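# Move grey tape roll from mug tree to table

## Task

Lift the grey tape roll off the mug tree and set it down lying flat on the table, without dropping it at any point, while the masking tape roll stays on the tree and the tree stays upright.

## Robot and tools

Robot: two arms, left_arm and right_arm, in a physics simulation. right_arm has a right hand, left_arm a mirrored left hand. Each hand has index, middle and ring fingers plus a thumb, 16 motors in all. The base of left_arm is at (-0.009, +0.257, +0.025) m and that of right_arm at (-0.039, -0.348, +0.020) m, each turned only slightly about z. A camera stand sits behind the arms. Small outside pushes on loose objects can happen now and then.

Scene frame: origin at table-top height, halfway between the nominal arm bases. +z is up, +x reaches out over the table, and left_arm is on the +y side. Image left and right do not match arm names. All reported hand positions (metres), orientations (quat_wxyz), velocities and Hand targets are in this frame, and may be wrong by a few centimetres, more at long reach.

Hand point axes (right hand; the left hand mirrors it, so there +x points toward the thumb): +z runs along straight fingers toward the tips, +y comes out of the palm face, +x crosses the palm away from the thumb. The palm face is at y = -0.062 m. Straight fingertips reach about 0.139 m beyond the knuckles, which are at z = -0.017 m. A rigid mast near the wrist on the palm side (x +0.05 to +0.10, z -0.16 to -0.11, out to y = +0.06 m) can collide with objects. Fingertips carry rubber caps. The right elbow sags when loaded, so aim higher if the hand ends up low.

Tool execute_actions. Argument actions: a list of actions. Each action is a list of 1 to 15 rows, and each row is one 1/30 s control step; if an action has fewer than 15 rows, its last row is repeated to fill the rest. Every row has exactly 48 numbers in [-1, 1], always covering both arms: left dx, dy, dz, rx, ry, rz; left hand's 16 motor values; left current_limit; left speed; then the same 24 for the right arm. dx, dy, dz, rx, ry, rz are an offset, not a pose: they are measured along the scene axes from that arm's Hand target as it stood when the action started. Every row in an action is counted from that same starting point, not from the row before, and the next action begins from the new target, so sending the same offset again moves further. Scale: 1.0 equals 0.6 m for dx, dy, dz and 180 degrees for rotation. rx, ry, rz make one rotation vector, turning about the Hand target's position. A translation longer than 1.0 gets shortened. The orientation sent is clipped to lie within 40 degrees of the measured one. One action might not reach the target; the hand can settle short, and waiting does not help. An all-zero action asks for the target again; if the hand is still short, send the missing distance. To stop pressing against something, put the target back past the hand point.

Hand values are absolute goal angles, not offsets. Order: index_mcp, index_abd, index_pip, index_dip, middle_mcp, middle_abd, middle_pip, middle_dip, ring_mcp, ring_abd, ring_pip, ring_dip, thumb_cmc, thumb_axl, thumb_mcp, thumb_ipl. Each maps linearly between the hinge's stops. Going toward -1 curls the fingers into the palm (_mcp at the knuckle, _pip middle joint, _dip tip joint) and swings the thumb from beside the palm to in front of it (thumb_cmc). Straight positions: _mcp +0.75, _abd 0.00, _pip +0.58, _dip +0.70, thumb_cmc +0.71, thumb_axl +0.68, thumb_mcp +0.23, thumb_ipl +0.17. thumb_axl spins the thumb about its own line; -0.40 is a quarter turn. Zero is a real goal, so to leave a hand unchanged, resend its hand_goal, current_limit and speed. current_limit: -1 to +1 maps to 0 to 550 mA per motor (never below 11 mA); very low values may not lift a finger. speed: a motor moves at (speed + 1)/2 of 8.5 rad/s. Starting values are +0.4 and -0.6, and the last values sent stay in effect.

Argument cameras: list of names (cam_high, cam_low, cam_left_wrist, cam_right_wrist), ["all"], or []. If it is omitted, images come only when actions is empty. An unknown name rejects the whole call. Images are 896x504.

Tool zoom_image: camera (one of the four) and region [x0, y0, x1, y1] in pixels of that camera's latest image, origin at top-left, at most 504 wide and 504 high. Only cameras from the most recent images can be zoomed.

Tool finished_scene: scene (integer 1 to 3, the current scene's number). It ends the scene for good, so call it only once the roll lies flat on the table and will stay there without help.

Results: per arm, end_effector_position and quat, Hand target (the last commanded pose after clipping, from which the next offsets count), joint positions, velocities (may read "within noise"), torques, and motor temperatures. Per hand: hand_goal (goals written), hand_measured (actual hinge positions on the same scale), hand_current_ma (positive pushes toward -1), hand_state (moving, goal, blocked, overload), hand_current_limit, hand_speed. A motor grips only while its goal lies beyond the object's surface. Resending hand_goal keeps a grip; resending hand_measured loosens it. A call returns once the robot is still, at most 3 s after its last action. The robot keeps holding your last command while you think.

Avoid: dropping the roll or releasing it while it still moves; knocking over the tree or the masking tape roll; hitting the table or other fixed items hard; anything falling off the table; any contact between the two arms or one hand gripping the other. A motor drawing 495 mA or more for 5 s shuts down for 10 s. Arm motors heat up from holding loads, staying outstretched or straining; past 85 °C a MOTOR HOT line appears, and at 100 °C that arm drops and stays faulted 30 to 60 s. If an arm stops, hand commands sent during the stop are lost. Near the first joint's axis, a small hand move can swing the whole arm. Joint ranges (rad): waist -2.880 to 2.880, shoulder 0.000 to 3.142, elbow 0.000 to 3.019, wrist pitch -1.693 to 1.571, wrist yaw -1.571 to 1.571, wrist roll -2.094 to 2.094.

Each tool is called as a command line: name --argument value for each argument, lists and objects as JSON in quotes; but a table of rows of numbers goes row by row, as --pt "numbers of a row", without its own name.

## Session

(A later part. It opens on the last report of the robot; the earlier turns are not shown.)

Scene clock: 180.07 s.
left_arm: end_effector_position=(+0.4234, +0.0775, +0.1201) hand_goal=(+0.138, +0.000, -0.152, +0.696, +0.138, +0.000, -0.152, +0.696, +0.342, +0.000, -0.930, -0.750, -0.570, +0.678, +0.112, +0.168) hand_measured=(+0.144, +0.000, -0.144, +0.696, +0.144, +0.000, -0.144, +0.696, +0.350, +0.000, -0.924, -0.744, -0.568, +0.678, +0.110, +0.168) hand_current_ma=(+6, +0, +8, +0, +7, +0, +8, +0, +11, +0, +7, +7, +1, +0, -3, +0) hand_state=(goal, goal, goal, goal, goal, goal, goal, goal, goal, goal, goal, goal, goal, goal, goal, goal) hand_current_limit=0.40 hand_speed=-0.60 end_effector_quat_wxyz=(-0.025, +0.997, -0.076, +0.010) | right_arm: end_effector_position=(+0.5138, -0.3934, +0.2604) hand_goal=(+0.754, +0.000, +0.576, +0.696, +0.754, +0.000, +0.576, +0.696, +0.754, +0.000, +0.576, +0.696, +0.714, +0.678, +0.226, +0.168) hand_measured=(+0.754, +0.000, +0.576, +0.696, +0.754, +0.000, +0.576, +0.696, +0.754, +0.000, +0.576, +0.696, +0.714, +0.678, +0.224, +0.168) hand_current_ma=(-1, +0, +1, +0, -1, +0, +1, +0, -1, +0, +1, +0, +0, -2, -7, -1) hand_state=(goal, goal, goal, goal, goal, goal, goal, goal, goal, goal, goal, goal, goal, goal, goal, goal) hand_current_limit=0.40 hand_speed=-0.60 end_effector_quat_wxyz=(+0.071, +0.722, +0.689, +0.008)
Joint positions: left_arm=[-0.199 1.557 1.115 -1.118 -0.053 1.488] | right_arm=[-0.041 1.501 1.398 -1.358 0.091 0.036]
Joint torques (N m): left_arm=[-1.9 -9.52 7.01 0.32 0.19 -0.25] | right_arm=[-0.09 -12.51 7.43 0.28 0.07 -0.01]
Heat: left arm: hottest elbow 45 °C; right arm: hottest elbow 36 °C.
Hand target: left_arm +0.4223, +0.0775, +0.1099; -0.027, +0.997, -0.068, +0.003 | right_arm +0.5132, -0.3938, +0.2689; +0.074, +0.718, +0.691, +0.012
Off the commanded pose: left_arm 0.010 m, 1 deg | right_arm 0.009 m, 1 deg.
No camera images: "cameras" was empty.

execute_actions --actions '[[[0,0,0,0,0,0,-0.04,0,-0.153,0.696,-0.14,0,-0.153,0.696,0.342,0,-0.93,-0.75,-0.571,0.678,-0.01,0.168,0.4,-0.8,0,0,0,0,0,0,0.754,0,0.576,0.696,0.754,0,0.576,0.696,0.754,0,0.576,0.696,0.714,0.678,0.226,0.168,0.4,-0.6]]]' --cameras '["cam_high","cam_low"]'

zoom_image --camera "cam_low" --region '[380, 60, 540, 220]'

zoom_image --camera "cam_high" --region '[400, 120, 560, 280]'

Scene clock: 183.70 s.
left_arm: end_effector_position=(+0.4234, +0.0775, +0.1201) hand_goal=(-0.040, +0.000, -0.152, +0.696, -0.140, +0.000, -0.152, +0.696, +0.342, +0.000, -0.930, -0.750, -0.570, +0.678, -0.010, +0.168) hand_measured=(-0.024, +0.000, -0.144, +0.696, -0.118, +0.000, -0.144, +0.696, +0.350, +0.000, -0.924, -0.744, -0.568, +0.678, -0.006, +0.168) hand_current_ma=(+28, +0, +8, +0, +41, +0, +8, +0, +11, +0, +7, +7, +1, +0, +5, +0) hand_state=(goal, goal, goal, goal, blocked, goal, goal, goal, goal, goal, goal, goal, goal, goal, goal, goal) hand_current_limit=0.40 hand_speed=-0.80 end_effector_quat_wxyz=(-0.025, +0.997, -0.076, +0.010) | right_arm: end_effector_position=(+0.5138, -0.3934, +0.2604) hand_goal=(+0.754, +0.000, +0.576, +0.696, +0.754, +0.000, +0.576, +0.696, +0.754, +0.000, +0.576, +0.696, +0.714, +0.678, +0.226, +0.168) hand_measured=(+0.754, +0.000, +0.576, +0.696, +0.754, +0.000, +0.576, +0.696, +0.754, +0.000, +0.576, +0.696, +0.714, +0.678, +0.224, +0.168) hand_current_ma=(-1, +0, +1, +0, -1, +0, +1, +0, -1, +0, +1, +0, +0, -2, -7, -1) hand_state=(goal, goal, goal, goal, goal, goal, goal, goal, goal, goal, goal, goal, goal, goal, goal, goal) hand_current_limit=0.40 hand_speed=-0.60 end_effector_quat_wxyz=(+0.071, +0.722, +0.689, +0.008)
Joint positions: left_arm=[-0.199 1.557 1.115 -1.118 -0.053 1.488] | right_arm=[-0.041 1.501 1.398 -1.358 0.091 0.036]
Joint torques (N m): left_arm=[-2.84 -9.99 7.16 0.44 0.28 -0.22] | right_arm=[-0.44 -12.45 7.45 0.32 0.07 -0.01]
Heat: left arm: hottest elbow 44 °C; right arm: hottest elbow 36 °C.
Hand target: left_arm +0.4223, +0.0775, +0.1099; -0.027, +0.997, -0.068, +0.003 | right_arm +0.5132, -0.3938, +0.2689; +0.074, +0.718, +0.691, +0.012
Off the commanded pose: left_arm 0.010 m, 1 deg | right_arm 0.009 m, 1 deg.
Images, in order (width x height): cam_high 896x504, cam_low 896x504.

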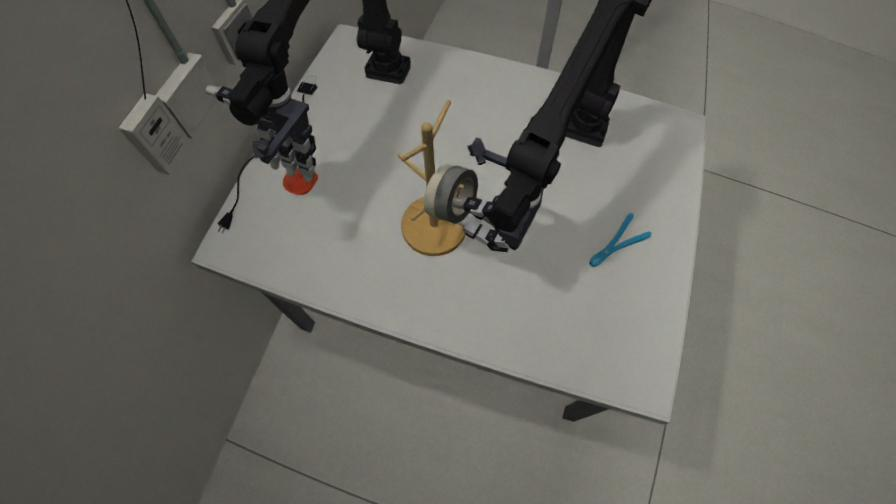

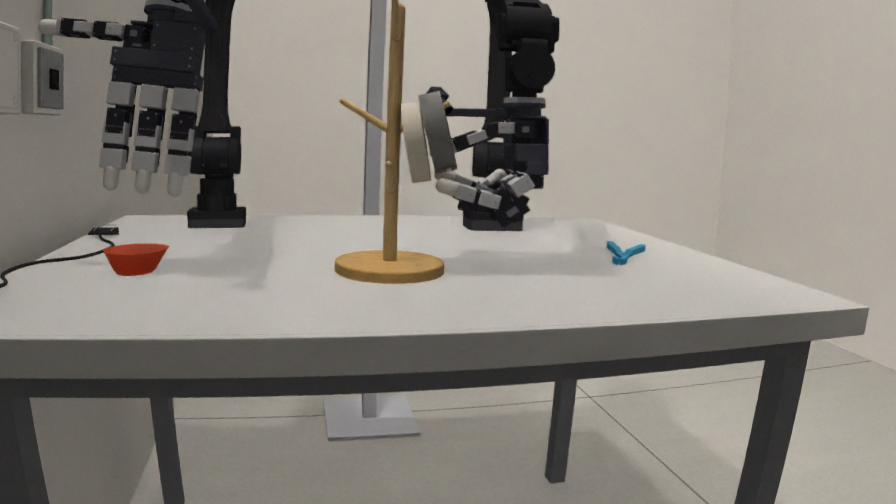

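Scaled by 3.150 from the camera's 896x504 image, which has a finer 1280x720 frame.

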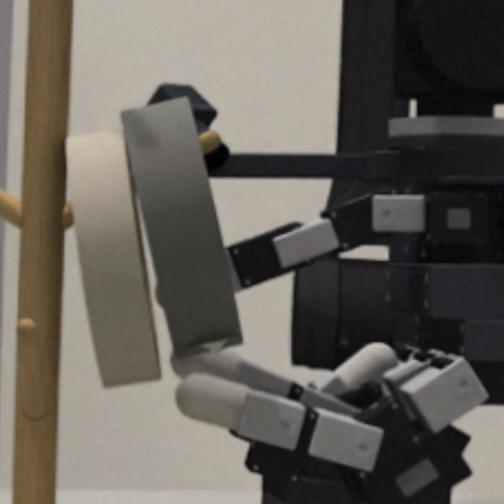

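Scaled by 3.150 from the camera's 896x504 image, which has a finer 1280x720 frame.

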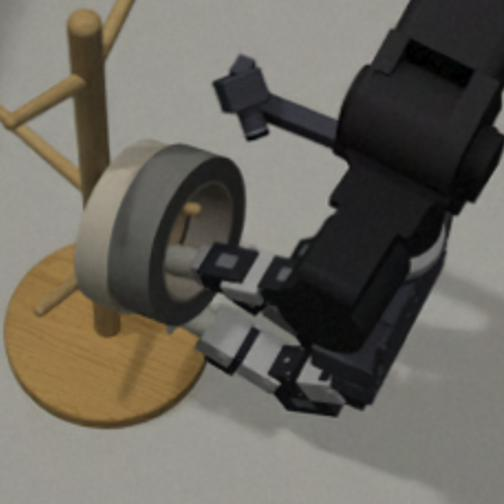

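execute_actions --actions '[[[0,0,0,0,0,0,-0.25,0,-0.153,0.696,-0.3,0,-0.153,0.696,0.342,0,-0.93,-0.75,-0.571,0.678,-0.2,0.168,0.4,-0.8,0,0,0,0,0,0,0.754,0,0.576,0.696,0.754,0,0.576,0.696,0.754,0,0.576,0.696,0.714,0.678,0.226,0.168,0.4,-0.6]]]' --cameras '["cam_high","cam_low"]'

zoom_image --camera "cam_low" --region '[380, 60, 540, 220]'

zoom_image --camera "cam_high" --region '[400, 120, 560, 280]'

Scene clock: 187.40 s.
left_arm: end_effector_position=(+0.4235, +0.0777, +0.1199) hand_goal=(-0.250, +0.000, -0.152, +0.696, -0.300, +0.000, -0.152, +0.696, +0.342, +0.000, -0.930, -0.750, -0.570, +0.678, -0.200, +0.168) hand_measured=(-0.110, -0.004, -0.122, +0.708, -0.192, -0.002, -0.128, +0.706, +0.350, +0.000, -0.924, -0.744, -0.562, +0.678, -0.020, +0.192) hand_current_ma=(+385, -4, +58, +17, +383, -2, +42, +12, +11, +0, +7, +7, +9, +0, +385, +64) hand_state=(blocked, goal, blocked, goal, blocked, goal, blocked, goal, goal, goal, goal, goal, goal, goal, blocked, blocked) hand_current_limit=0.40 hand_speed=-0.80 end_effector_quat_wxyz=(-0.026, +0.997, -0.076, +0.009) | right_arm: end_effector_position=(+0.5138, -0.3934, +0.2604) hand_goal=(+0.754, +0.000, +0.576, +0.696, +0.754, +0.000, +0.576, +0.696, +0.754, +0.000, +0.576, +0.696, +0.714, +0.678, +0.226, +0.168) hand_measured=(+0.754, +0.000, +0.576, +0.696, +0.754, +0.000, +0.576, +0.696, +0.754, +0.000, +0.576, +0.696, +0.714, +0.678, +0.224, +0.168) hand_current_ma=(-1, +0, +1, +0, -1, +0, +1, +0, -1, +0, +1, +0, +0, -2, -7, -1) hand_state=(goal, goal, goal, goal, goal, goal, goal, goal, goal, goal, goal, goal, goal, goal, goal, goal) hand_current_limit=0.40 hand_speed=-0.60 end_effector_quat_wxyz=(+0.071, +0.722, +0.689, +0.008)
Joint positions: left_arm=[-0.199 1.557 1.115 -1.118 -0.054 1.488] | right_arm=[-0.041 1.501 1.398 -1.358 0.091 0.036]
Joint torques (N m): left_arm=[-1.85 -9.7 7.06 0.27 0.33 -0.22] | right_arm=[-0.09 -12.28 7.46 0.36 0.07 0.02]
Heat: left arm: hottest elbow 44 °C; right arm: hottest elbow 36 °C.
Hand target: left_arm +0.4223, +0.0775, +0.1099; -0.027, +0.997, -0.068, +0.003 | right_arm +0.5132, -0.3938, +0.2689; +0.074, +0.718, +0.691, +0.012
Off the commanded pose: left_arm 0.010 m, 1 deg | right_arm 0.009 m, 1 deg.
Images, in order (width x height): cam_high 896x504, cam_low 896x504.

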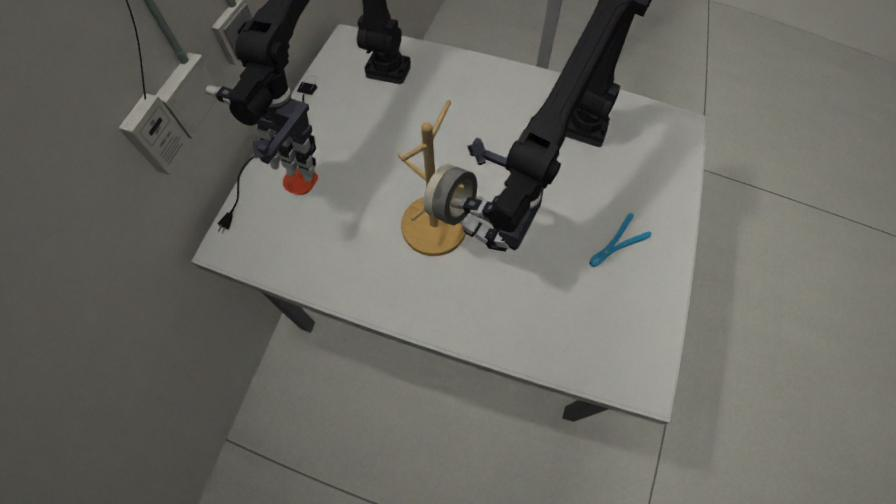

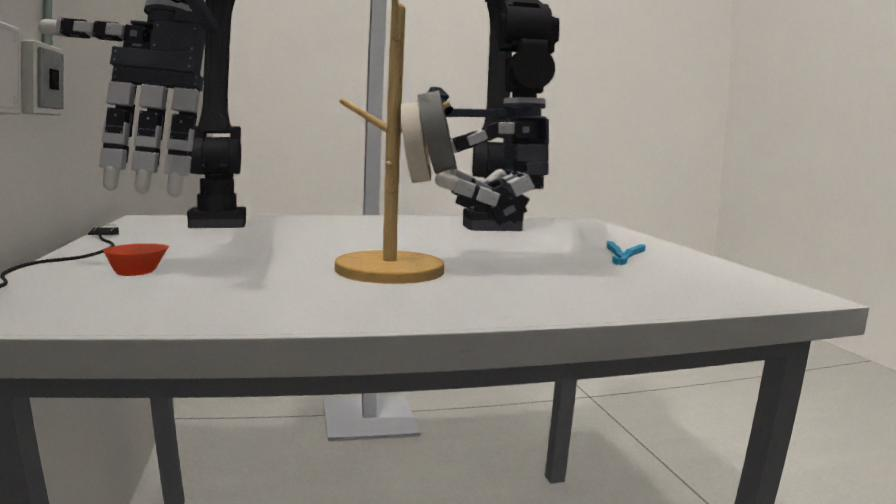

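Scaled by 3.150 from the camera's 896x504 image, which has a finer 1280x720 frame.

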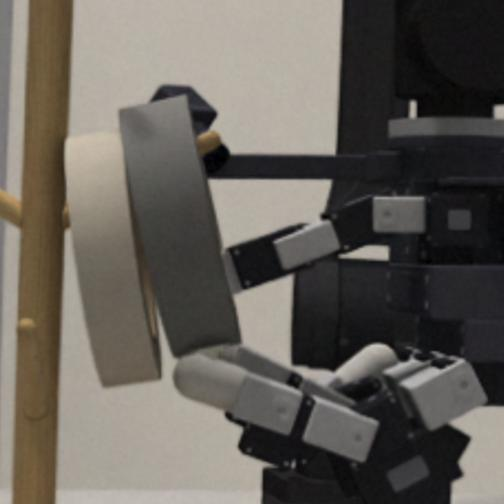

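Scaled by 3.150 from the camera's 896x504 image, which has a finer 1280x720 frame.

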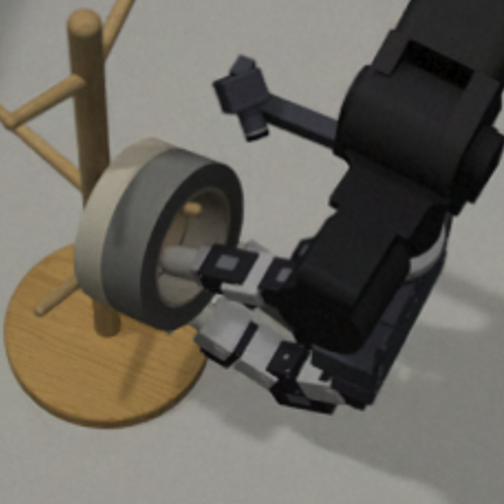

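execute_actions --actions '[[[0,0,0.033,0,0,0,-0.25,0,-0.153,0.696,-0.3,0,-0.153,0.696,0.342,0,-0.93,-0.75,-0.571,0.678,-0.2,0.168,0.4,-0.8,0,0,0,0,0,0,0.754,0,0.576,0.696,0.754,0,0.576,0.696,0.754,0,0.576,0.696,0.714,0.678,0.226,0.168,0.4,-0.6]]]' --cameras '[]'

Scene clock: 190.60 s.
left_arm: end_effector_position=(+0.4160, +0.0793, +0.1191) hand_goal=(-0.250, +0.000, -0.152, +0.696, -0.300, +0.000, -0.152, +0.696, +0.342, +0.000, -0.930, -0.750, -0.570, +0.678, -0.200, +0.168) hand_measured=(-0.114, -0.004, -0.120, +0.710, -0.206, -0.006, -0.128, +0.706, +0.350, +0.000, -0.924, -0.744, -0.558, +0.680, -0.020, +0.196) hand_current_ma=(+385, -4, +64, +21, +310, -4, +42, +12, +11, +0, +7, +7, +17, +1, +385, +78) hand_state=(blocked, goal, blocked, goal, blocked, goal, blocked, goal, goal, goal, goal, goal, goal, goal, blocked, blocked) hand_current_limit=0.40 hand_speed=-0.80 end_effector_quat_wxyz=(-0.028, +0.997, -0.076, -0.006) | right_arm: end_effector_position=(+0.5138, -0.3934, +0.2604) hand_goal=(+0.754, +0.000, +0.576, +0.696, +0.754, +0.000, +0.576, +0.696, +0.754, +0.000, +0.576, +0.696, +0.714, +0.678, +0.226, +0.168) hand_measured=(+0.754, +0.000, +0.576, +0.696, +0.754, +0.000, +0.576, +0.696, +0.754, +0.000, +0.576, +0.696, +0.714, +0.678, +0.224, +0.168) hand_current_ma=(-1, +0, +1, +0, -1, +0, +1, +0, -1, +0, +1, +0, +0, -2, -7, -1) hand_state=(goal, goal, goal, goal, goal, goal, goal, goal, goal, goal, goal, goal, goal, goal, goal, goal) hand_current_limit=0.40 hand_speed=-0.60 end_effector_quat_wxyz=(+0.071, +0.722, +0.689, +0.008)
Joint positions: left_arm=[-0.199 1.557 1.115 -1.149 -0.053 1.488] | right_arm=[-0.041 1.501 1.398 -1.358 0.091 0.036]
Joint torques (N m): left_arm=[-1.79 -11.75 9.35 -0.66 0.29 -0.23] | right_arm=[0.03 -12.22 7.56 0.29 0.08 0.01]
Heat: left arm: hottest elbow 44 °C; right arm: hottest elbow 36 °C.
Hand target: left_arm +0.4224, +0.0775, +0.1296; -0.027, +0.997, -0.068, +0.003 | right_arm +0.5132, -0.3938, +0.2689; +0.074, +0.718, +0.691, +0.012
Off the commanded pose: left_arm 0.013 m, 1 deg | right_arm 0.009 m, 1 deg.
No camera images: "cameras" was empty.

execute_actions --actions '[[[0,0,0.025,0,0,0,-0.25,0,-0.153,0.696,-0.3,0,-0.153,0.696,0.342,0,-0.93,-0.75,-0.571,0.678,-0.2,0.168,0.4,-0.8,0,0,0,0,0,0,0.754,0,0.576,0.696,0.754,0,0.576,0.696,0.754,0,0.576,0.696,0.714,0.678,0.226,0.168,0.4,-0.6]]]' --cameras '["cam_high","cam_low"]'

zoom_image --camera "cam_low" --region '[380, 60, 540, 220]'

zoom_image --camera "cam_high" --region '[400, 120, 560, 280]'

Scene clock: 192.97 s.
left_arm: end_effector_position=(+0.4063, +0.0817, +0.1212) hand_goal=(-0.250, +0.000, -0.152, +0.696, -0.300, +0.000, -0.152, +0.696, +0.342, +0.000, -0.930, -0.750, -0.570, +0.678, -0.200, +0.168) hand_measured=(-0.114, -0.004, -0.116, +0.710, -0.222, -0.006, -0.128, +0.706, +0.350, +0.000, -0.924, -0.744, -0.552, +0.680, -0.020, +0.196) hand_current_ma=(+385, -4, +75, +23, +240, -5, +42, +12, +11, +0, +7, +7, +32, +2, +385, +78) hand_state=(blocked, goal, blocked, goal, blocked, goal, blocked, goal, goal, goal, goal, goal, goal, goal, blocked, blocked) hand_current_limit=0.40 hand_speed=-0.80 end_effector_quat_wxyz=(-0.030, +0.996, -0.076, -0.022) | right_arm: end_effector_position=(+0.5138, -0.3934, +0.2604) hand_goal=(+0.754, +0.000, +0.576, +0.696, +0.754, +0.000, +0.576, +0.696, +0.754, +0.000, +0.576, +0.696, +0.714, +0.678, +0.226, +0.168) hand_measured=(+0.754, +0.000, +0.576, +0.696, +0.754, +0.000, +0.576, +0.696, +0.754, +0.000, +0.576, +0.696, +0.714, +0.678, +0.224, +0.168) hand_current_ma=(-1, +0, +1, +0, -1, +0, +1, +0, -1, +0, +1, +0, +0, -2, -7, -1) hand_state=(goal, goal, goal, goal, goal, goal, goal, goal, goal, goal, goal, goal, goal, goal, goal, goal) hand_current_limit=0.40 hand_speed=-0.60 end_effector_quat_wxyz=(+0.071, +0.722, +0.689, +0.008)
Joint positions: left_arm=[-0.199 1.55 1.115 -1.189 -0.053 1.488] | right_arm=[-0.041 1.501 1.398 -1.358 0.091 0.036]
Joint torques (N m): left_arm=[-2.08 -12.45 11.18 -0.8 0.31 -0.21] | right_arm=[-0.44 -12.51 7.49 0.34 0.08 -0.01]
Heat: left arm: hottest elbow 44 °C; right arm: hottest elbow 36 °C.
Hand target: left_arm +0.4224, +0.0775, +0.1446; -0.027, +0.997, -0.068, +0.003 | right_arm +0.5132, -0.3938, +0.2689; +0.074, +0.718, +0.691, +0.012
Off the commanded pose: left_arm 0.029 m, 3 deg | right_arm 0.009 m, 1 deg.
Images, in order (width x height): cam_high 896x504, cam_low 896x504.

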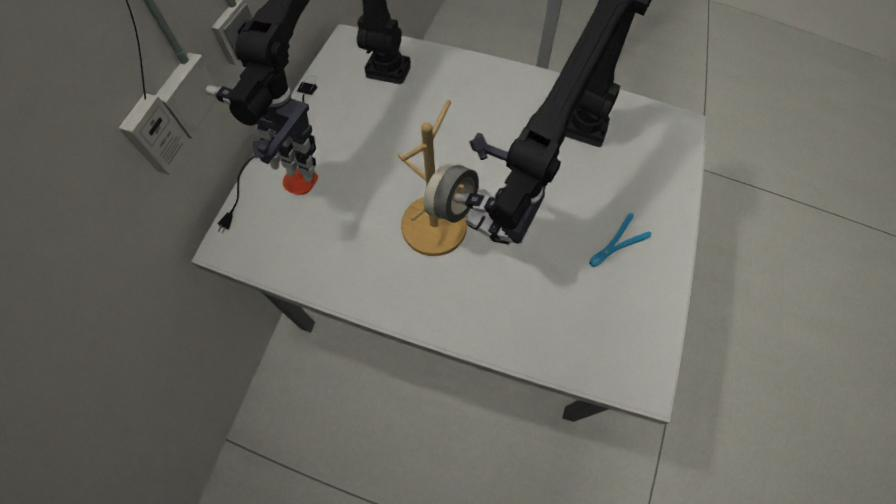

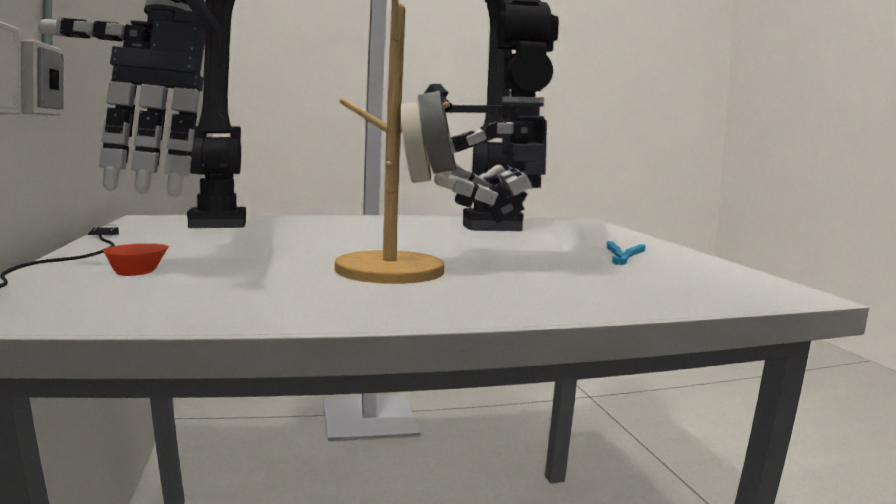

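Scaled by 3.150 from the camera's 896x504 image, which has a finer 1280x720 frame.

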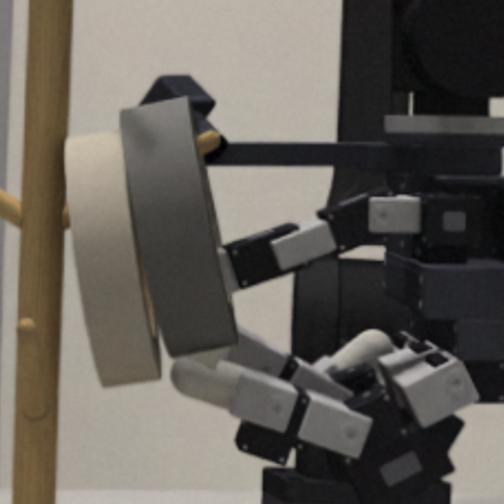

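Scaled by 3.150 from the camera's 896x504 image, which has a finer 1280x720 frame.

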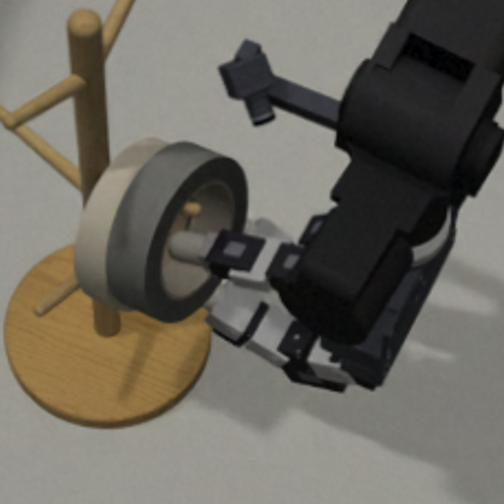

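execute_actions --actions '[[[0,0,0.025,0,0,0,-0.25,0,-0.153,0.696,-0.3,0,-0.153,0.696,0.342,0,-0.93,-0.75,-0.571,0.678,-0.2,0.168,0.4,-0.8,0,0,0,0,0,0,0.754,0,0.576,0.696,0.754,0,0.576,0.696,0.754,0,0.576,0.696,0.714,0.678,0.226,0.168,0.4,-0.6]]]' --cameras '[]'

Scene clock: 195.67 s.
left_arm: end_effector_position=(+0.3968, +0.0842, +0.1263) hand_goal=(-0.250, +0.000, -0.152, +0.696, -0.300, +0.000, -0.152, +0.696, +0.342, +0.000, -0.930, -0.750, -0.570, +0.678, -0.200, +0.168) hand_measured=(-0.114, -0.008, -0.110, +0.714, -0.236, -0.006, -0.128, +0.706, +0.350, +0.000, -0.924, -0.744, -0.546, +0.682, -0.020, +0.196) hand_current_ma=(+385, -8, +95, +31, +181, -5, +42, +12, +11, +0, +7, +7, +44, +4, +385, +78) hand_state=(blocked, goal, blocked, goal, blocked, goal, blocked, goal, goal, goal, goal, goal, blocked, goal, blocked, blocked) hand_current_limit=0.40 hand_speed=-0.80 end_effector_quat_wxyz=(-0.033, +0.996, -0.076, -0.035) | right_arm: end_effector_position=(+0.5138, -0.3934, +0.2604) hand_goal=(+0.754, +0.000, +0.576, +0.696, +0.754, +0.000, +0.576, +0.696, +0.754, +0.000, +0.576, +0.696, +0.714, +0.678, +0.226, +0.168) hand_measured=(+0.754, +0.000, +0.576, +0.696, +0.754, +0.000, +0.576, +0.696, +0.754, +0.000, +0.576, +0.696, +0.714, +0.678, +0.224, +0.168) hand_current_ma=(-1, +0, +1, +0, -1, +0, +1, +0, -1, +0, +1, +0, +0, -2, -7, -1) hand_state=(goal, goal, goal, goal, goal, goal, goal, goal, goal, goal, goal, goal, goal, goal, goal, goal) hand_current_limit=0.40 hand_speed=-0.60 end_effector_quat_wxyz=(+0.071, +0.722, +0.689, +0.008)
Joint positions: left_arm=[-0.199 1.537 1.115 -1.23 -0.055 1.486] | right_arm=[-0.041 1.501 1.398 -1.358 0.091 0.036]
Joint torques (N m): left_arm=[-2.14 -12.34 12.96 -0.79 0.38 -0.18] | right_arm=[-0.32 -12.22 7.42 0.34 0.07 -0.02]
Heat: left arm: hottest elbow 44 °C; right arm: hottest elbow 36 °C.
Hand target: left_arm +0.4224, +0.0775, +0.1597; -0.027, +0.997, -0.068, +0.003 | right_arm +0.5132, -0.3938, +0.2689; +0.074, +0.718, +0.691, +0.012
Off the commanded pose: left_arm 0.043 m, 5 deg | right_arm 0.009 m, 1 deg.
No camera images: "cameras" was empty.

execute_actions --actions '[[[0,0,0.02,0,0,0,-0.25,0,-0.153,0.696,-0.3,0,-0.153,0.696,0.342,0,-0.93,-0.75,-0.571,0.678,-0.2,0.168,0.4,-0.8,0,0,0,0,0,0,0.754,0,0.576,0.696,0.754,0,0.576,0.696,0.754,0,0.576,0.696,0.714,0.678,0.226,0.168,0.4,-0.6]]]' --cameras '["cam_high","cam_low"]'

zoom_image --camera "cam_low" --region '[380, 60, 540, 220]'

zoom_image --camera "cam_high" --region '[400, 120, 560, 280]'

Scene clock: 199.17 s.
left_arm: end_effector_position=(+0.3946, +0.0848, +0.1361) hand_goal=(-0.250, +0.000, -0.152, +0.696, -0.300, +0.000, -0.152, +0.696, +0.342, +0.000, -0.930, -0.750, -0.570, +0.678, -0.200, +0.168) hand_measured=(-0.114, -0.010, -0.108, +0.716, -0.242, -0.006, -0.128, +0.706, +0.350, +0.000, -0.924, -0.744, -0.544, +0.682, -0.022, +0.196) hand_current_ma=(+385, -10, +104, +34, +164, -5, +42, +12, +11, +0, +7, +7, +49, +5, +385, +78) hand_state=(blocked, goal, blocked, goal, blocked, goal, blocked, goal, goal, goal, goal, goal, blocked, goal, blocked, blocked) hand_current_limit=0.40 hand_speed=-0.80 end_effector_quat_wxyz=(-0.034, +0.996, -0.076, -0.038) | right_arm: end_effector_position=(+0.5138, -0.3934, +0.2604) hand_goal=(+0.754, +0.000, +0.576, +0.696, +0.754, +0.000, +0.576, +0.696, +0.754, +0.000, +0.576, +0.696, +0.714, +0.678, +0.226, +0.168) hand_measured=(+0.754, +0.000, +0.576, +0.696, +0.754, +0.000, +0.576, +0.696, +0.754, +0.000, +0.576, +0.696, +0.714, +0.678, +0.224, +0.168) hand_current_ma=(-1, +0, +1, +0, -1, +0, +1, +0, -1, +0, +1, +0, +0, -2, -7, -1) hand_state=(goal, goal, goal, goal, goal, goal, goal, goal, goal, goal, goal, goal, goal, goal, goal, goal) hand_current_limit=0.40 hand_speed=-0.60 end_effector_quat_wxyz=(+0.071, +0.722, +0.689, +0.008)
Joint positions: left_arm=[-0.199 1.524 1.129 -1.263 -0.055 1.486] | right_arm=[-0.041 1.501 1.398 -1.358 0.091 0.036]
Joint torques (N m): left_arm=[-1.55 -12.04 13.57 -0.77 0.38 -0.14] | right_arm=[-0.15 -12.57 7.47 0.27 0.07 0.02]
Heat: left arm: hottest elbow 44 °C; right arm: hottest elbow 36 °C.
Hand target: left_arm +0.4223, +0.0775, +0.1717; -0.027, +0.997, -0.068, +0.003 | right_arm +0.5132, -0.3938, +0.2689; +0.074, +0.718, +0.691, +0.012
Off the commanded pose: left_arm 0.046 m, 5 deg | right_arm 0.009 m, 1 deg.
Images, in order (width x height): cam_high 896x504, cam_low 896x504.

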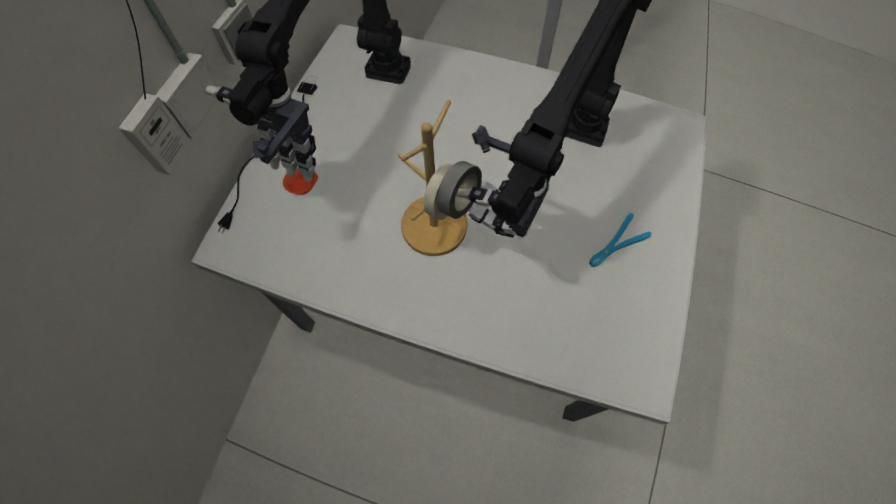

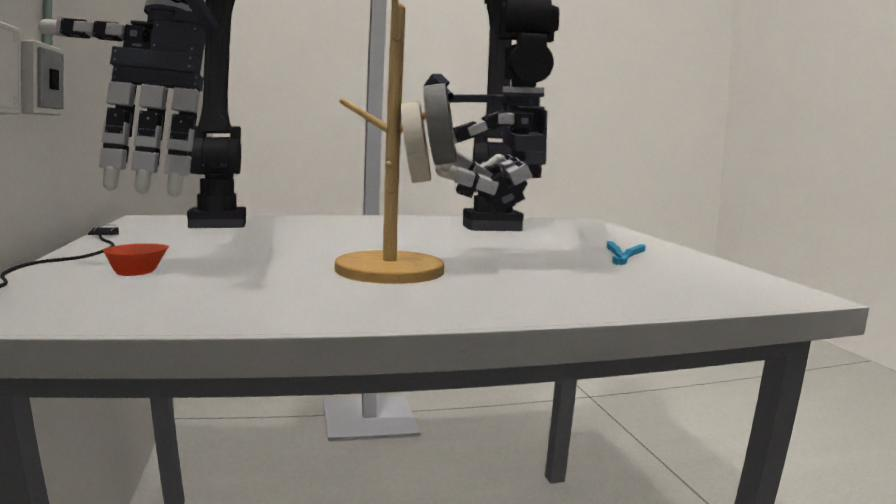

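Scaled by 3.150 from the camera's 896x504 image, which has a finer 1280x720 frame.

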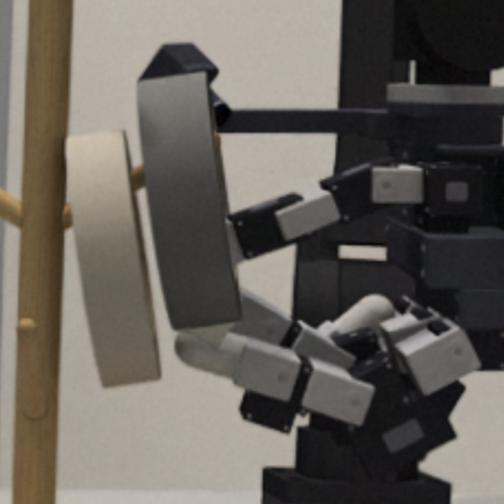

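Scaled by 3.150 from the camera's 896x504 image, which has a finer 1280x720 frame.

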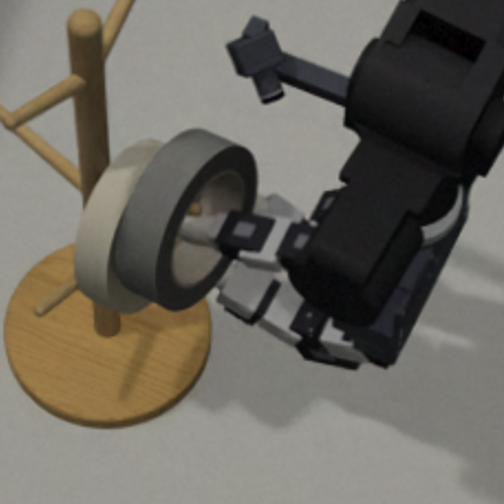

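execute_actions --actions '[[[0.003,0.067,0.02,0,0,0,-0.25,0,-0.153,0.696,-0.3,0,-0.153,0.696,0.342,0,-0.93,-0.75,-0.571,0.678,-0.2,0.168,0.4,-0.8,0,0,0,0,0,0,0.754,0,0.576,0.696,0.754,0,0.576,0.696,0.754,0,0.576,0.696,0.714,0.678,0.226,0.168,0.4,-0.6]]]' --cameras '["cam_high","cam_low"]'

zoom_image --camera "cam_high" --region '[400, 120, 560, 280]'

Scene clock: 204.10 s.
left_arm: end_effector_position=(+0.3997, +0.1240, +0.1482) hand_goal=(-0.250, +0.000, -0.152, +0.696, -0.300, +0.000, -0.152, +0.696, +0.342, +0.000, -0.930, -0.750, -0.570, +0.678, -0.200, +0.168) hand_measured=(-0.114, -0.010, -0.104, +0.718, -0.246, -0.006, -0.128, +0.706, +0.350, +0.000, -0.924, -0.744, -0.542, +0.684, -0.022, +0.196) hand_current_ma=(+385, -12, +114, +38, +145, -5, +42, +12, +11, +0, +7, +7, +54, +7, +385, +78) hand_state=(blocked, goal, blocked, blocked, blocked, goal, blocked, goal, goal, goal, goal, goal, blocked, goal, blocked, blocked) hand_current_limit=0.40 hand_speed=-0.80 end_effector_quat_wxyz=(-0.034, +0.997, -0.058, -0.037) | right_arm: end_effector_position=(+0.5138, -0.3934, +0.2604) hand_goal=(+0.754, +0.000, +0.576, +0.696, +0.754, +0.000, +0.576, +0.696, +0.754, +0.000, +0.576, +0.696, +0.714, +0.678, +0.226, +0.168) hand_measured=(+0.754, +0.000, +0.576, +0.696, +0.754, +0.000, +0.576, +0.696, +0.754, +0.000, +0.576, +0.696, +0.714, +0.678, +0.224, +0.168) hand_current_ma=(-1, +0, +1, +0, -1, +0, +1, +0, -1, +0, +1, +0, +0, -2, -7, -1) hand_state=(goal, goal, goal, goal, goal, goal, goal, goal, goal, goal, goal, goal, goal, goal, goal, goal) hand_current_limit=0.40 hand_speed=-0.60 end_effector_quat_wxyz=(+0.071, +0.722, +0.689, +0.008)
Joint positions: left_arm=[-0.106 1.496 1.132 -1.286 -0.062 1.544] | right_arm=[-0.041 1.501 1.398 -1.358 0.091 0.036]
Joint torques (N m): left_arm=[-1.79 -12.04 13.72 -0.8 0.62 0.13] | right_arm=[-0.21 -12.34 7.45 0.35 0.07 -0.01]
Heat: left arm: hottest elbow 46 °C; right arm: hottest elbow 36 °C.
Hand target: left_arm +0.4242, +0.1177, +0.1837; -0.027, +0.997, -0.068, +0.003 | right_arm +0.5132, -0.3938, +0.2689; +0.074, +0.718, +0.691, +0.012
Off the commanded pose: left_arm 0.044 m, 5 deg | right_arm 0.009 m, 1 deg.
Images, in order (width x height): cam_high 896x504, cam_low 896x504.

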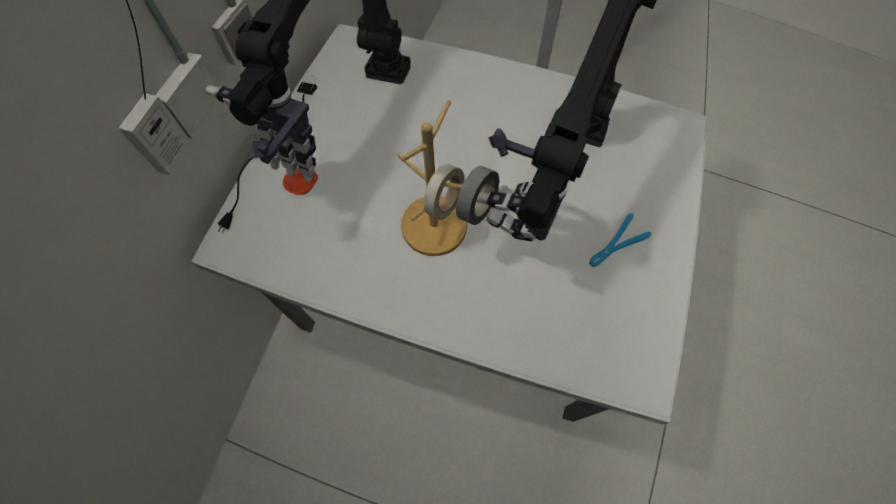

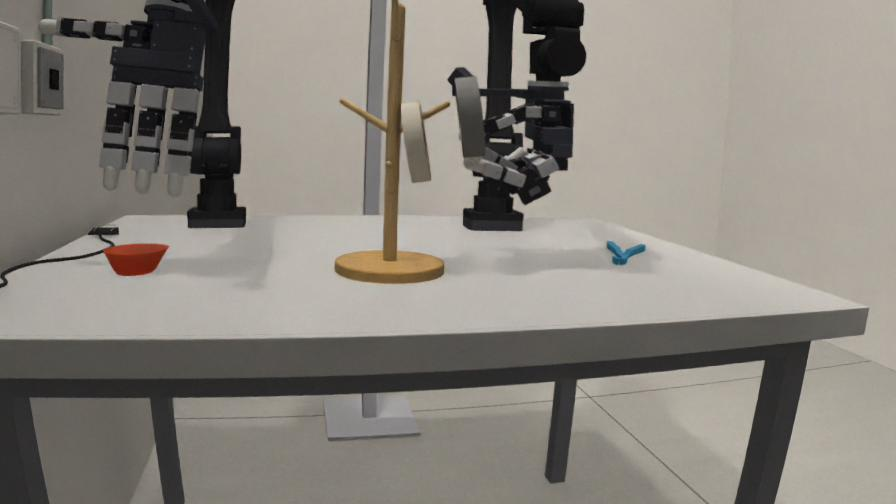

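Scaled by 3.150 from the camera's 896x504 image, which has a finer 1280x720 frame.

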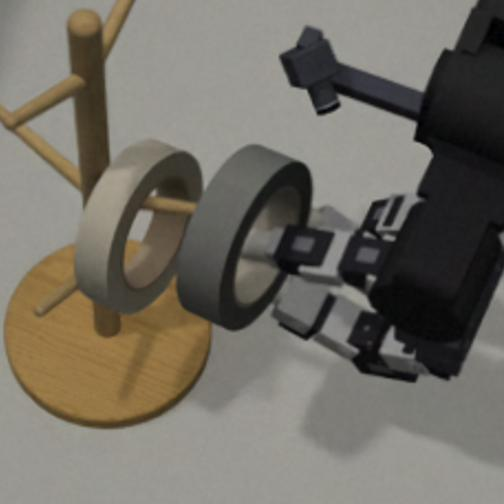

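execute_actions --actions '[[[0,0.064,0.01,0.0793,-0.0109,0,-0.25,0,-0.153,0.696,-0.3,0,-0.153,0.696,0.342,0,-0.93,-0.75,-0.571,0.678,-0.2,0.168,0.4,-0.8,0,0,0,0,0,0,0.754,0,0.576,0.696,0.754,0,0.576,0.696,0.754,0,0.576,0.696,0.714,0.678,0.226,0.168,0.4,-0.6]],[[0,0.064,0,0.0793,-0.0109,0,-0.25,0,-0.153,0.696,-0.3,0,-0.153,0.696,0.342,0,-0.93,-0.75,-0.571,0.678,-0.2,0.168,0.4,-0.8,0,0,0,0,0,0,0.754,0,0.576,0.696,0.754,0,0.576,0.696,0.754,0,0.576,0.696,0.714,0.678,0.226,0.168,0.4,-0.6]]]' --cameras '["cam_high","cam_low"]'

Scene clock: 225.30 s.
left_arm: end_effector_position=(+0.3997, +0.2021, +0.1558) hand_goal=(-0.250, +0.000, -0.152, +0.696, -0.300, +0.000, -0.152, +0.696, +0.342, +0.000, -0.930, -0.750, -0.570, +0.678, -0.200, +0.168) hand_measured=(-0.114, -0.012, -0.102, +0.718, -0.250, -0.006, -0.130, +0.706, +0.346, +0.000, -0.924, -0.744, -0.542, +0.684, -0.024, +0.196) hand_current_ma=(+385, -14, +118, +39, +133, -5, +40, +12, +3, +0, +7, +7, +56, +7, +385, +78) hand_state=(blocked, goal, blocked, blocked, blocked, goal, blocked, goal, goal, goal, goal, goal, blocked, goal, blocked, blocked) hand_current_limit=0.40 hand_speed=-0.80 end_effector_quat_wxyz=(-0.278, +0.957, -0.082, -0.022) | right_arm: end_effector_position=(+0.5138, -0.3934, +0.2604) hand_goal=(+0.754, +0.000, +0.576, +0.696, +0.754, +0.000, +0.576, +0.696, +0.754, +0.000, +0.576, +0.696, +0.714, +0.678, +0.226, +0.168) hand_measured=(+0.754, +0.000, +0.576, +0.696, +0.754, +0.000, +0.576, +0.696, +0.754, +0.000, +0.576, +0.696, +0.714, +0.678, +0.224, +0.168) hand_current_ma=(-1, +0, +1, +0, -1, +0, +1, +0, -1, +0, +1, +0, +0, -2, -7, -1) hand_state=(goal, goal, goal, goal, goal, goal, goal, goal, goal, goal, goal, goal, goal, goal, goal, goal) hand_current_limit=0.40 hand_speed=-0.60 end_effector_quat_wxyz=(+0.071, +0.722, +0.689, +0.008)
Joint positions: left_arm=[-0.145 1.469 1.16 -1.371 -0.555 1.531] | right_arm=[-0.041 1.501 1.398 -1.358 0.091 0.036]
Joint torques (N m): left_arm=[-3.02 -11.22 13.31 -0.77 -0.3 -0.24] | right_arm=[-0.21 -12.34 7.49 0.35 0.07 -0.01]
Motor temperatures (°C): left_arm=[36 36 48 30 29 30] | right_arm=[29 32 37 31 33 29]
Heat: left arm: hottest elbow 48 °C; right arm: hottest elbow 37 °C.
Hand target: left_arm +0.4242, +0.1945, +0.1896; -0.274, +0.959, -0.066, +0.020 | right_arm +0.5132, -0.3938, +0.2689; +0.074, +0.718, +0.691, +0.012
Off the commanded pose: left_arm 0.043 m, 5 deg | right_arm 0.009 m, 1 deg.
Images, in order (width x height): cam_high 896x504, cam_low 896x504.

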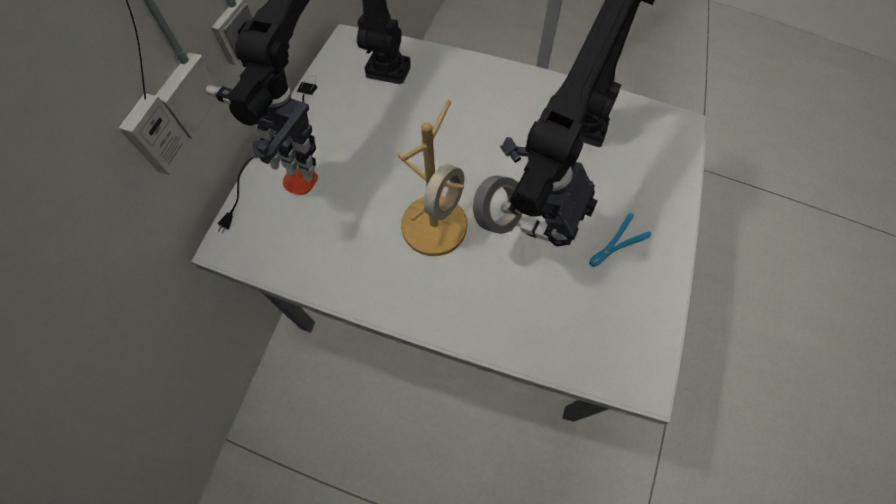

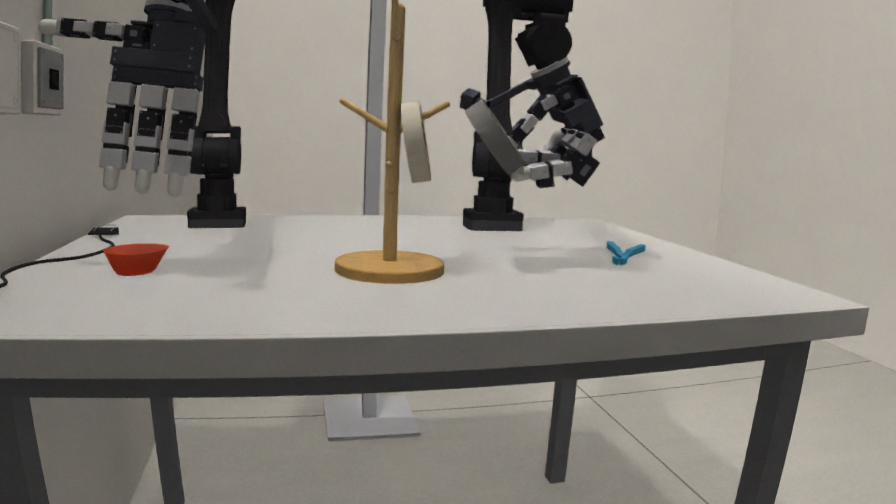

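execute_actions --actions '[[[0,0.06,0.01,0.0793,-0.0109,0,-0.25,0,-0.153,0.696,-0.3,0,-0.153,0.696,0.342,0,-0.93,-0.75,-0.571,0.678,-0.2,0.168,0.4,-0.8,0,0,0,0,0,0,0.754,0,0.576,0.696,0.754,0,0.576,0.696,0.754,0,0.576,0.696,0.714,0.678,0.226,0.168,0.4,-0.6]],[[0,0.06,0,0.0793,-0.0109,0,-0.25,0,-0.153,0.696,-0.3,0,-0.153,0.696,0.342,0,-0.93,-0.75,-0.571,0.678,-0.2,0.168,0.4,-0.8,0,0,0,0,0,0,0.754,0,0.576,0.696,0.754,0,0.576,0.696,0.754,0,0.576,0.696,0.714,0.678,0.226,0.168,0.4,-0.6]],[[0,0.06,0,0.0793,-0.0109,0,-0.25,0,-0.153,0.696,-0.3,0,-0.153,0.696,0.342,0,-0.93,-0.75,-0.571,0.678,-0.2,0.168,0.4,-0.8,0,0,0,0,0,0,0.754,0,0.576,0.696,0.754,0,0.576,0.696,0.754,0,0.576,0.696,0.714,0.678,0.226,0.168,0.4,-0.6]]]' --cameras '["cam_high","cam_low"]'

zoom_image --camera "cam_low" --region '[480, 60, 700, 280]'

Scene clock: 230.70 s.
left_arm: end_effector_position=(+0.4234, +0.3040, +0.1960) hand_goal=(-0.250, +0.000, -0.152, +0.696, -0.300, +0.000, -0.152, +0.696, +0.342, +0.000, -0.930, -0.750, -0.570, +0.678, -0.200, +0.168) hand_measured=(-0.114, -0.012, -0.102, +0.718, -0.250, -0.006, -0.130, +0.706, +0.340, +0.000, -0.924, -0.744, -0.542, +0.682, -0.024, +0.196) hand_current_ma=(+385, -13, +118, +39, +132, -6, +40, +12, -2, +0, +7, +7, +56, +5, +385, +78) hand_state=(blocked, goal, blocked, blocked, blocked, goal, blocked, goal, goal, goal, goal, goal, blocked, goal, blocked, blocked) hand_current_limit=0.40 hand_speed=-0.80 end_effector_quat_wxyz=(-0.605, +0.793, -0.061, +0.041) | right_arm: end_effector_position=(+0.5138, -0.3934, +0.2604) hand_goal=(+0.754, +0.000, +0.576, +0.696, +0.754, +0.000, +0.576, +0.696, +0.754, +0.000, +0.576, +0.696, +0.714, +0.678, +0.226, +0.168) hand_measured=(+0.754, +0.000, +0.576, +0.696, +0.754, +0.000, +0.576, +0.696, +0.754, +0.000, +0.576, +0.696, +0.714, +0.678, +0.224, +0.168) hand_current_ma=(-1, +0, +1, +0, -1, +0, +1, +0, -1, +0, +1, +0, +0, -2, -7, -1) hand_state=(goal, goal, goal, goal, goal, goal, goal, goal, goal, goal, goal, goal, goal, goal, goal, goal) hand_current_limit=0.40 hand_speed=-0.60 end_effector_quat_wxyz=(+0.071, +0.722, +0.689, +0.008)
Joint positions: left_arm=[-0.198 1.517 1.135 -1.504 -1.289 1.252] | right_arm=[-0.041 1.501 1.398 -1.358 0.091 0.036]
Joint torques (N m): left_arm=[-2.73 -9.93 7.83 -1.31 -1.09 -0.24] | right_arm=[-0.09 -12.63 7.46 0.36 0.06 -0.01]
Heat: left arm: hottest elbow 48 °C; right arm: hottest elbow 37 °C.
Hand target: left_arm +0.4241, +0.3025, +0.1957; -0.608, +0.791, -0.055, +0.043 | right_arm +0.5132, -0.3938, +0.2689; +0.074, +0.718, +0.691, +0.012
Off the commanded pose: left_arm 0.002 m, 1 deg | right_arm 0.009 m, 1 deg.
Images, in order (width x height): cam_high 896x504, cam_low 896x504.

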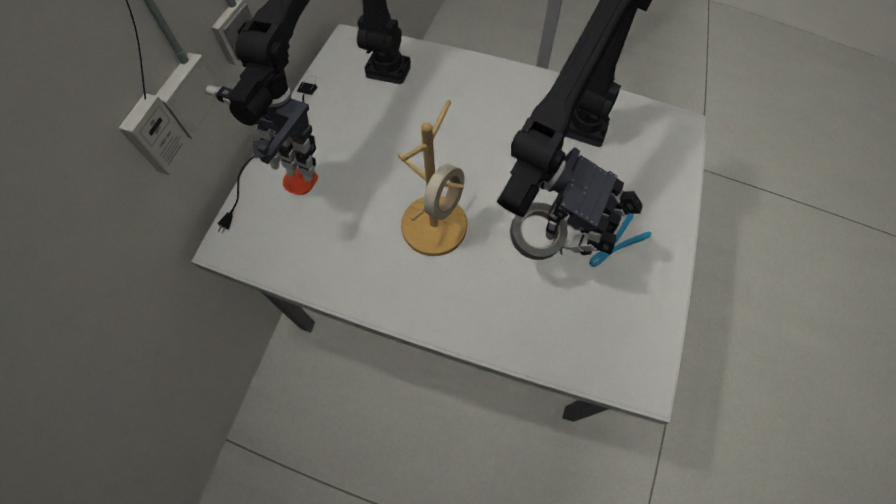

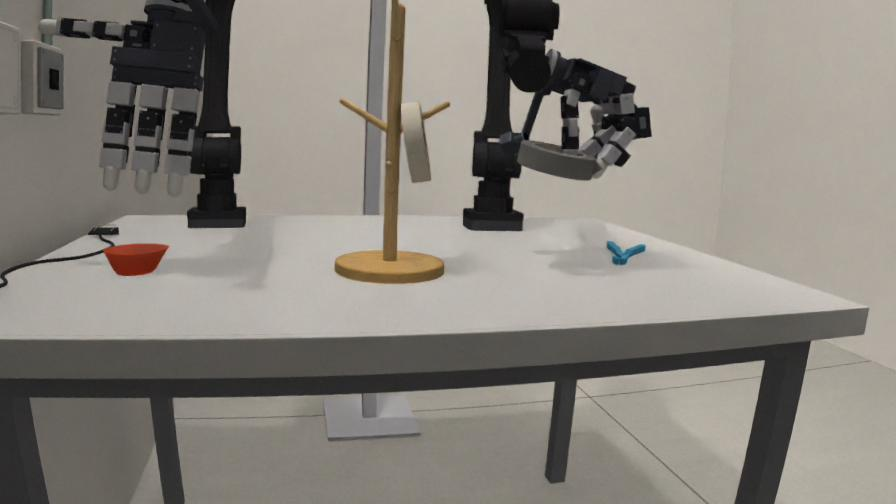

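Scaled by 2.291 from the camera's 896x504 image, which has a finer 1280x720 frame.

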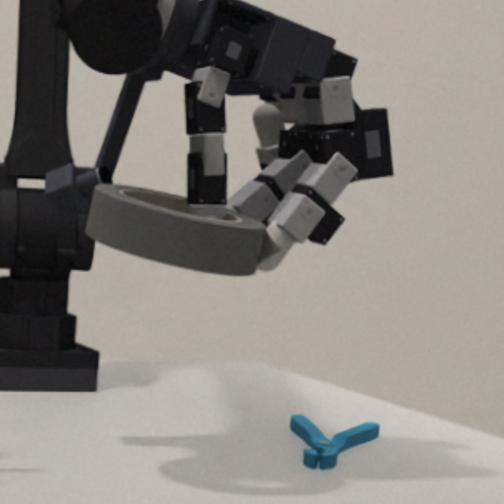

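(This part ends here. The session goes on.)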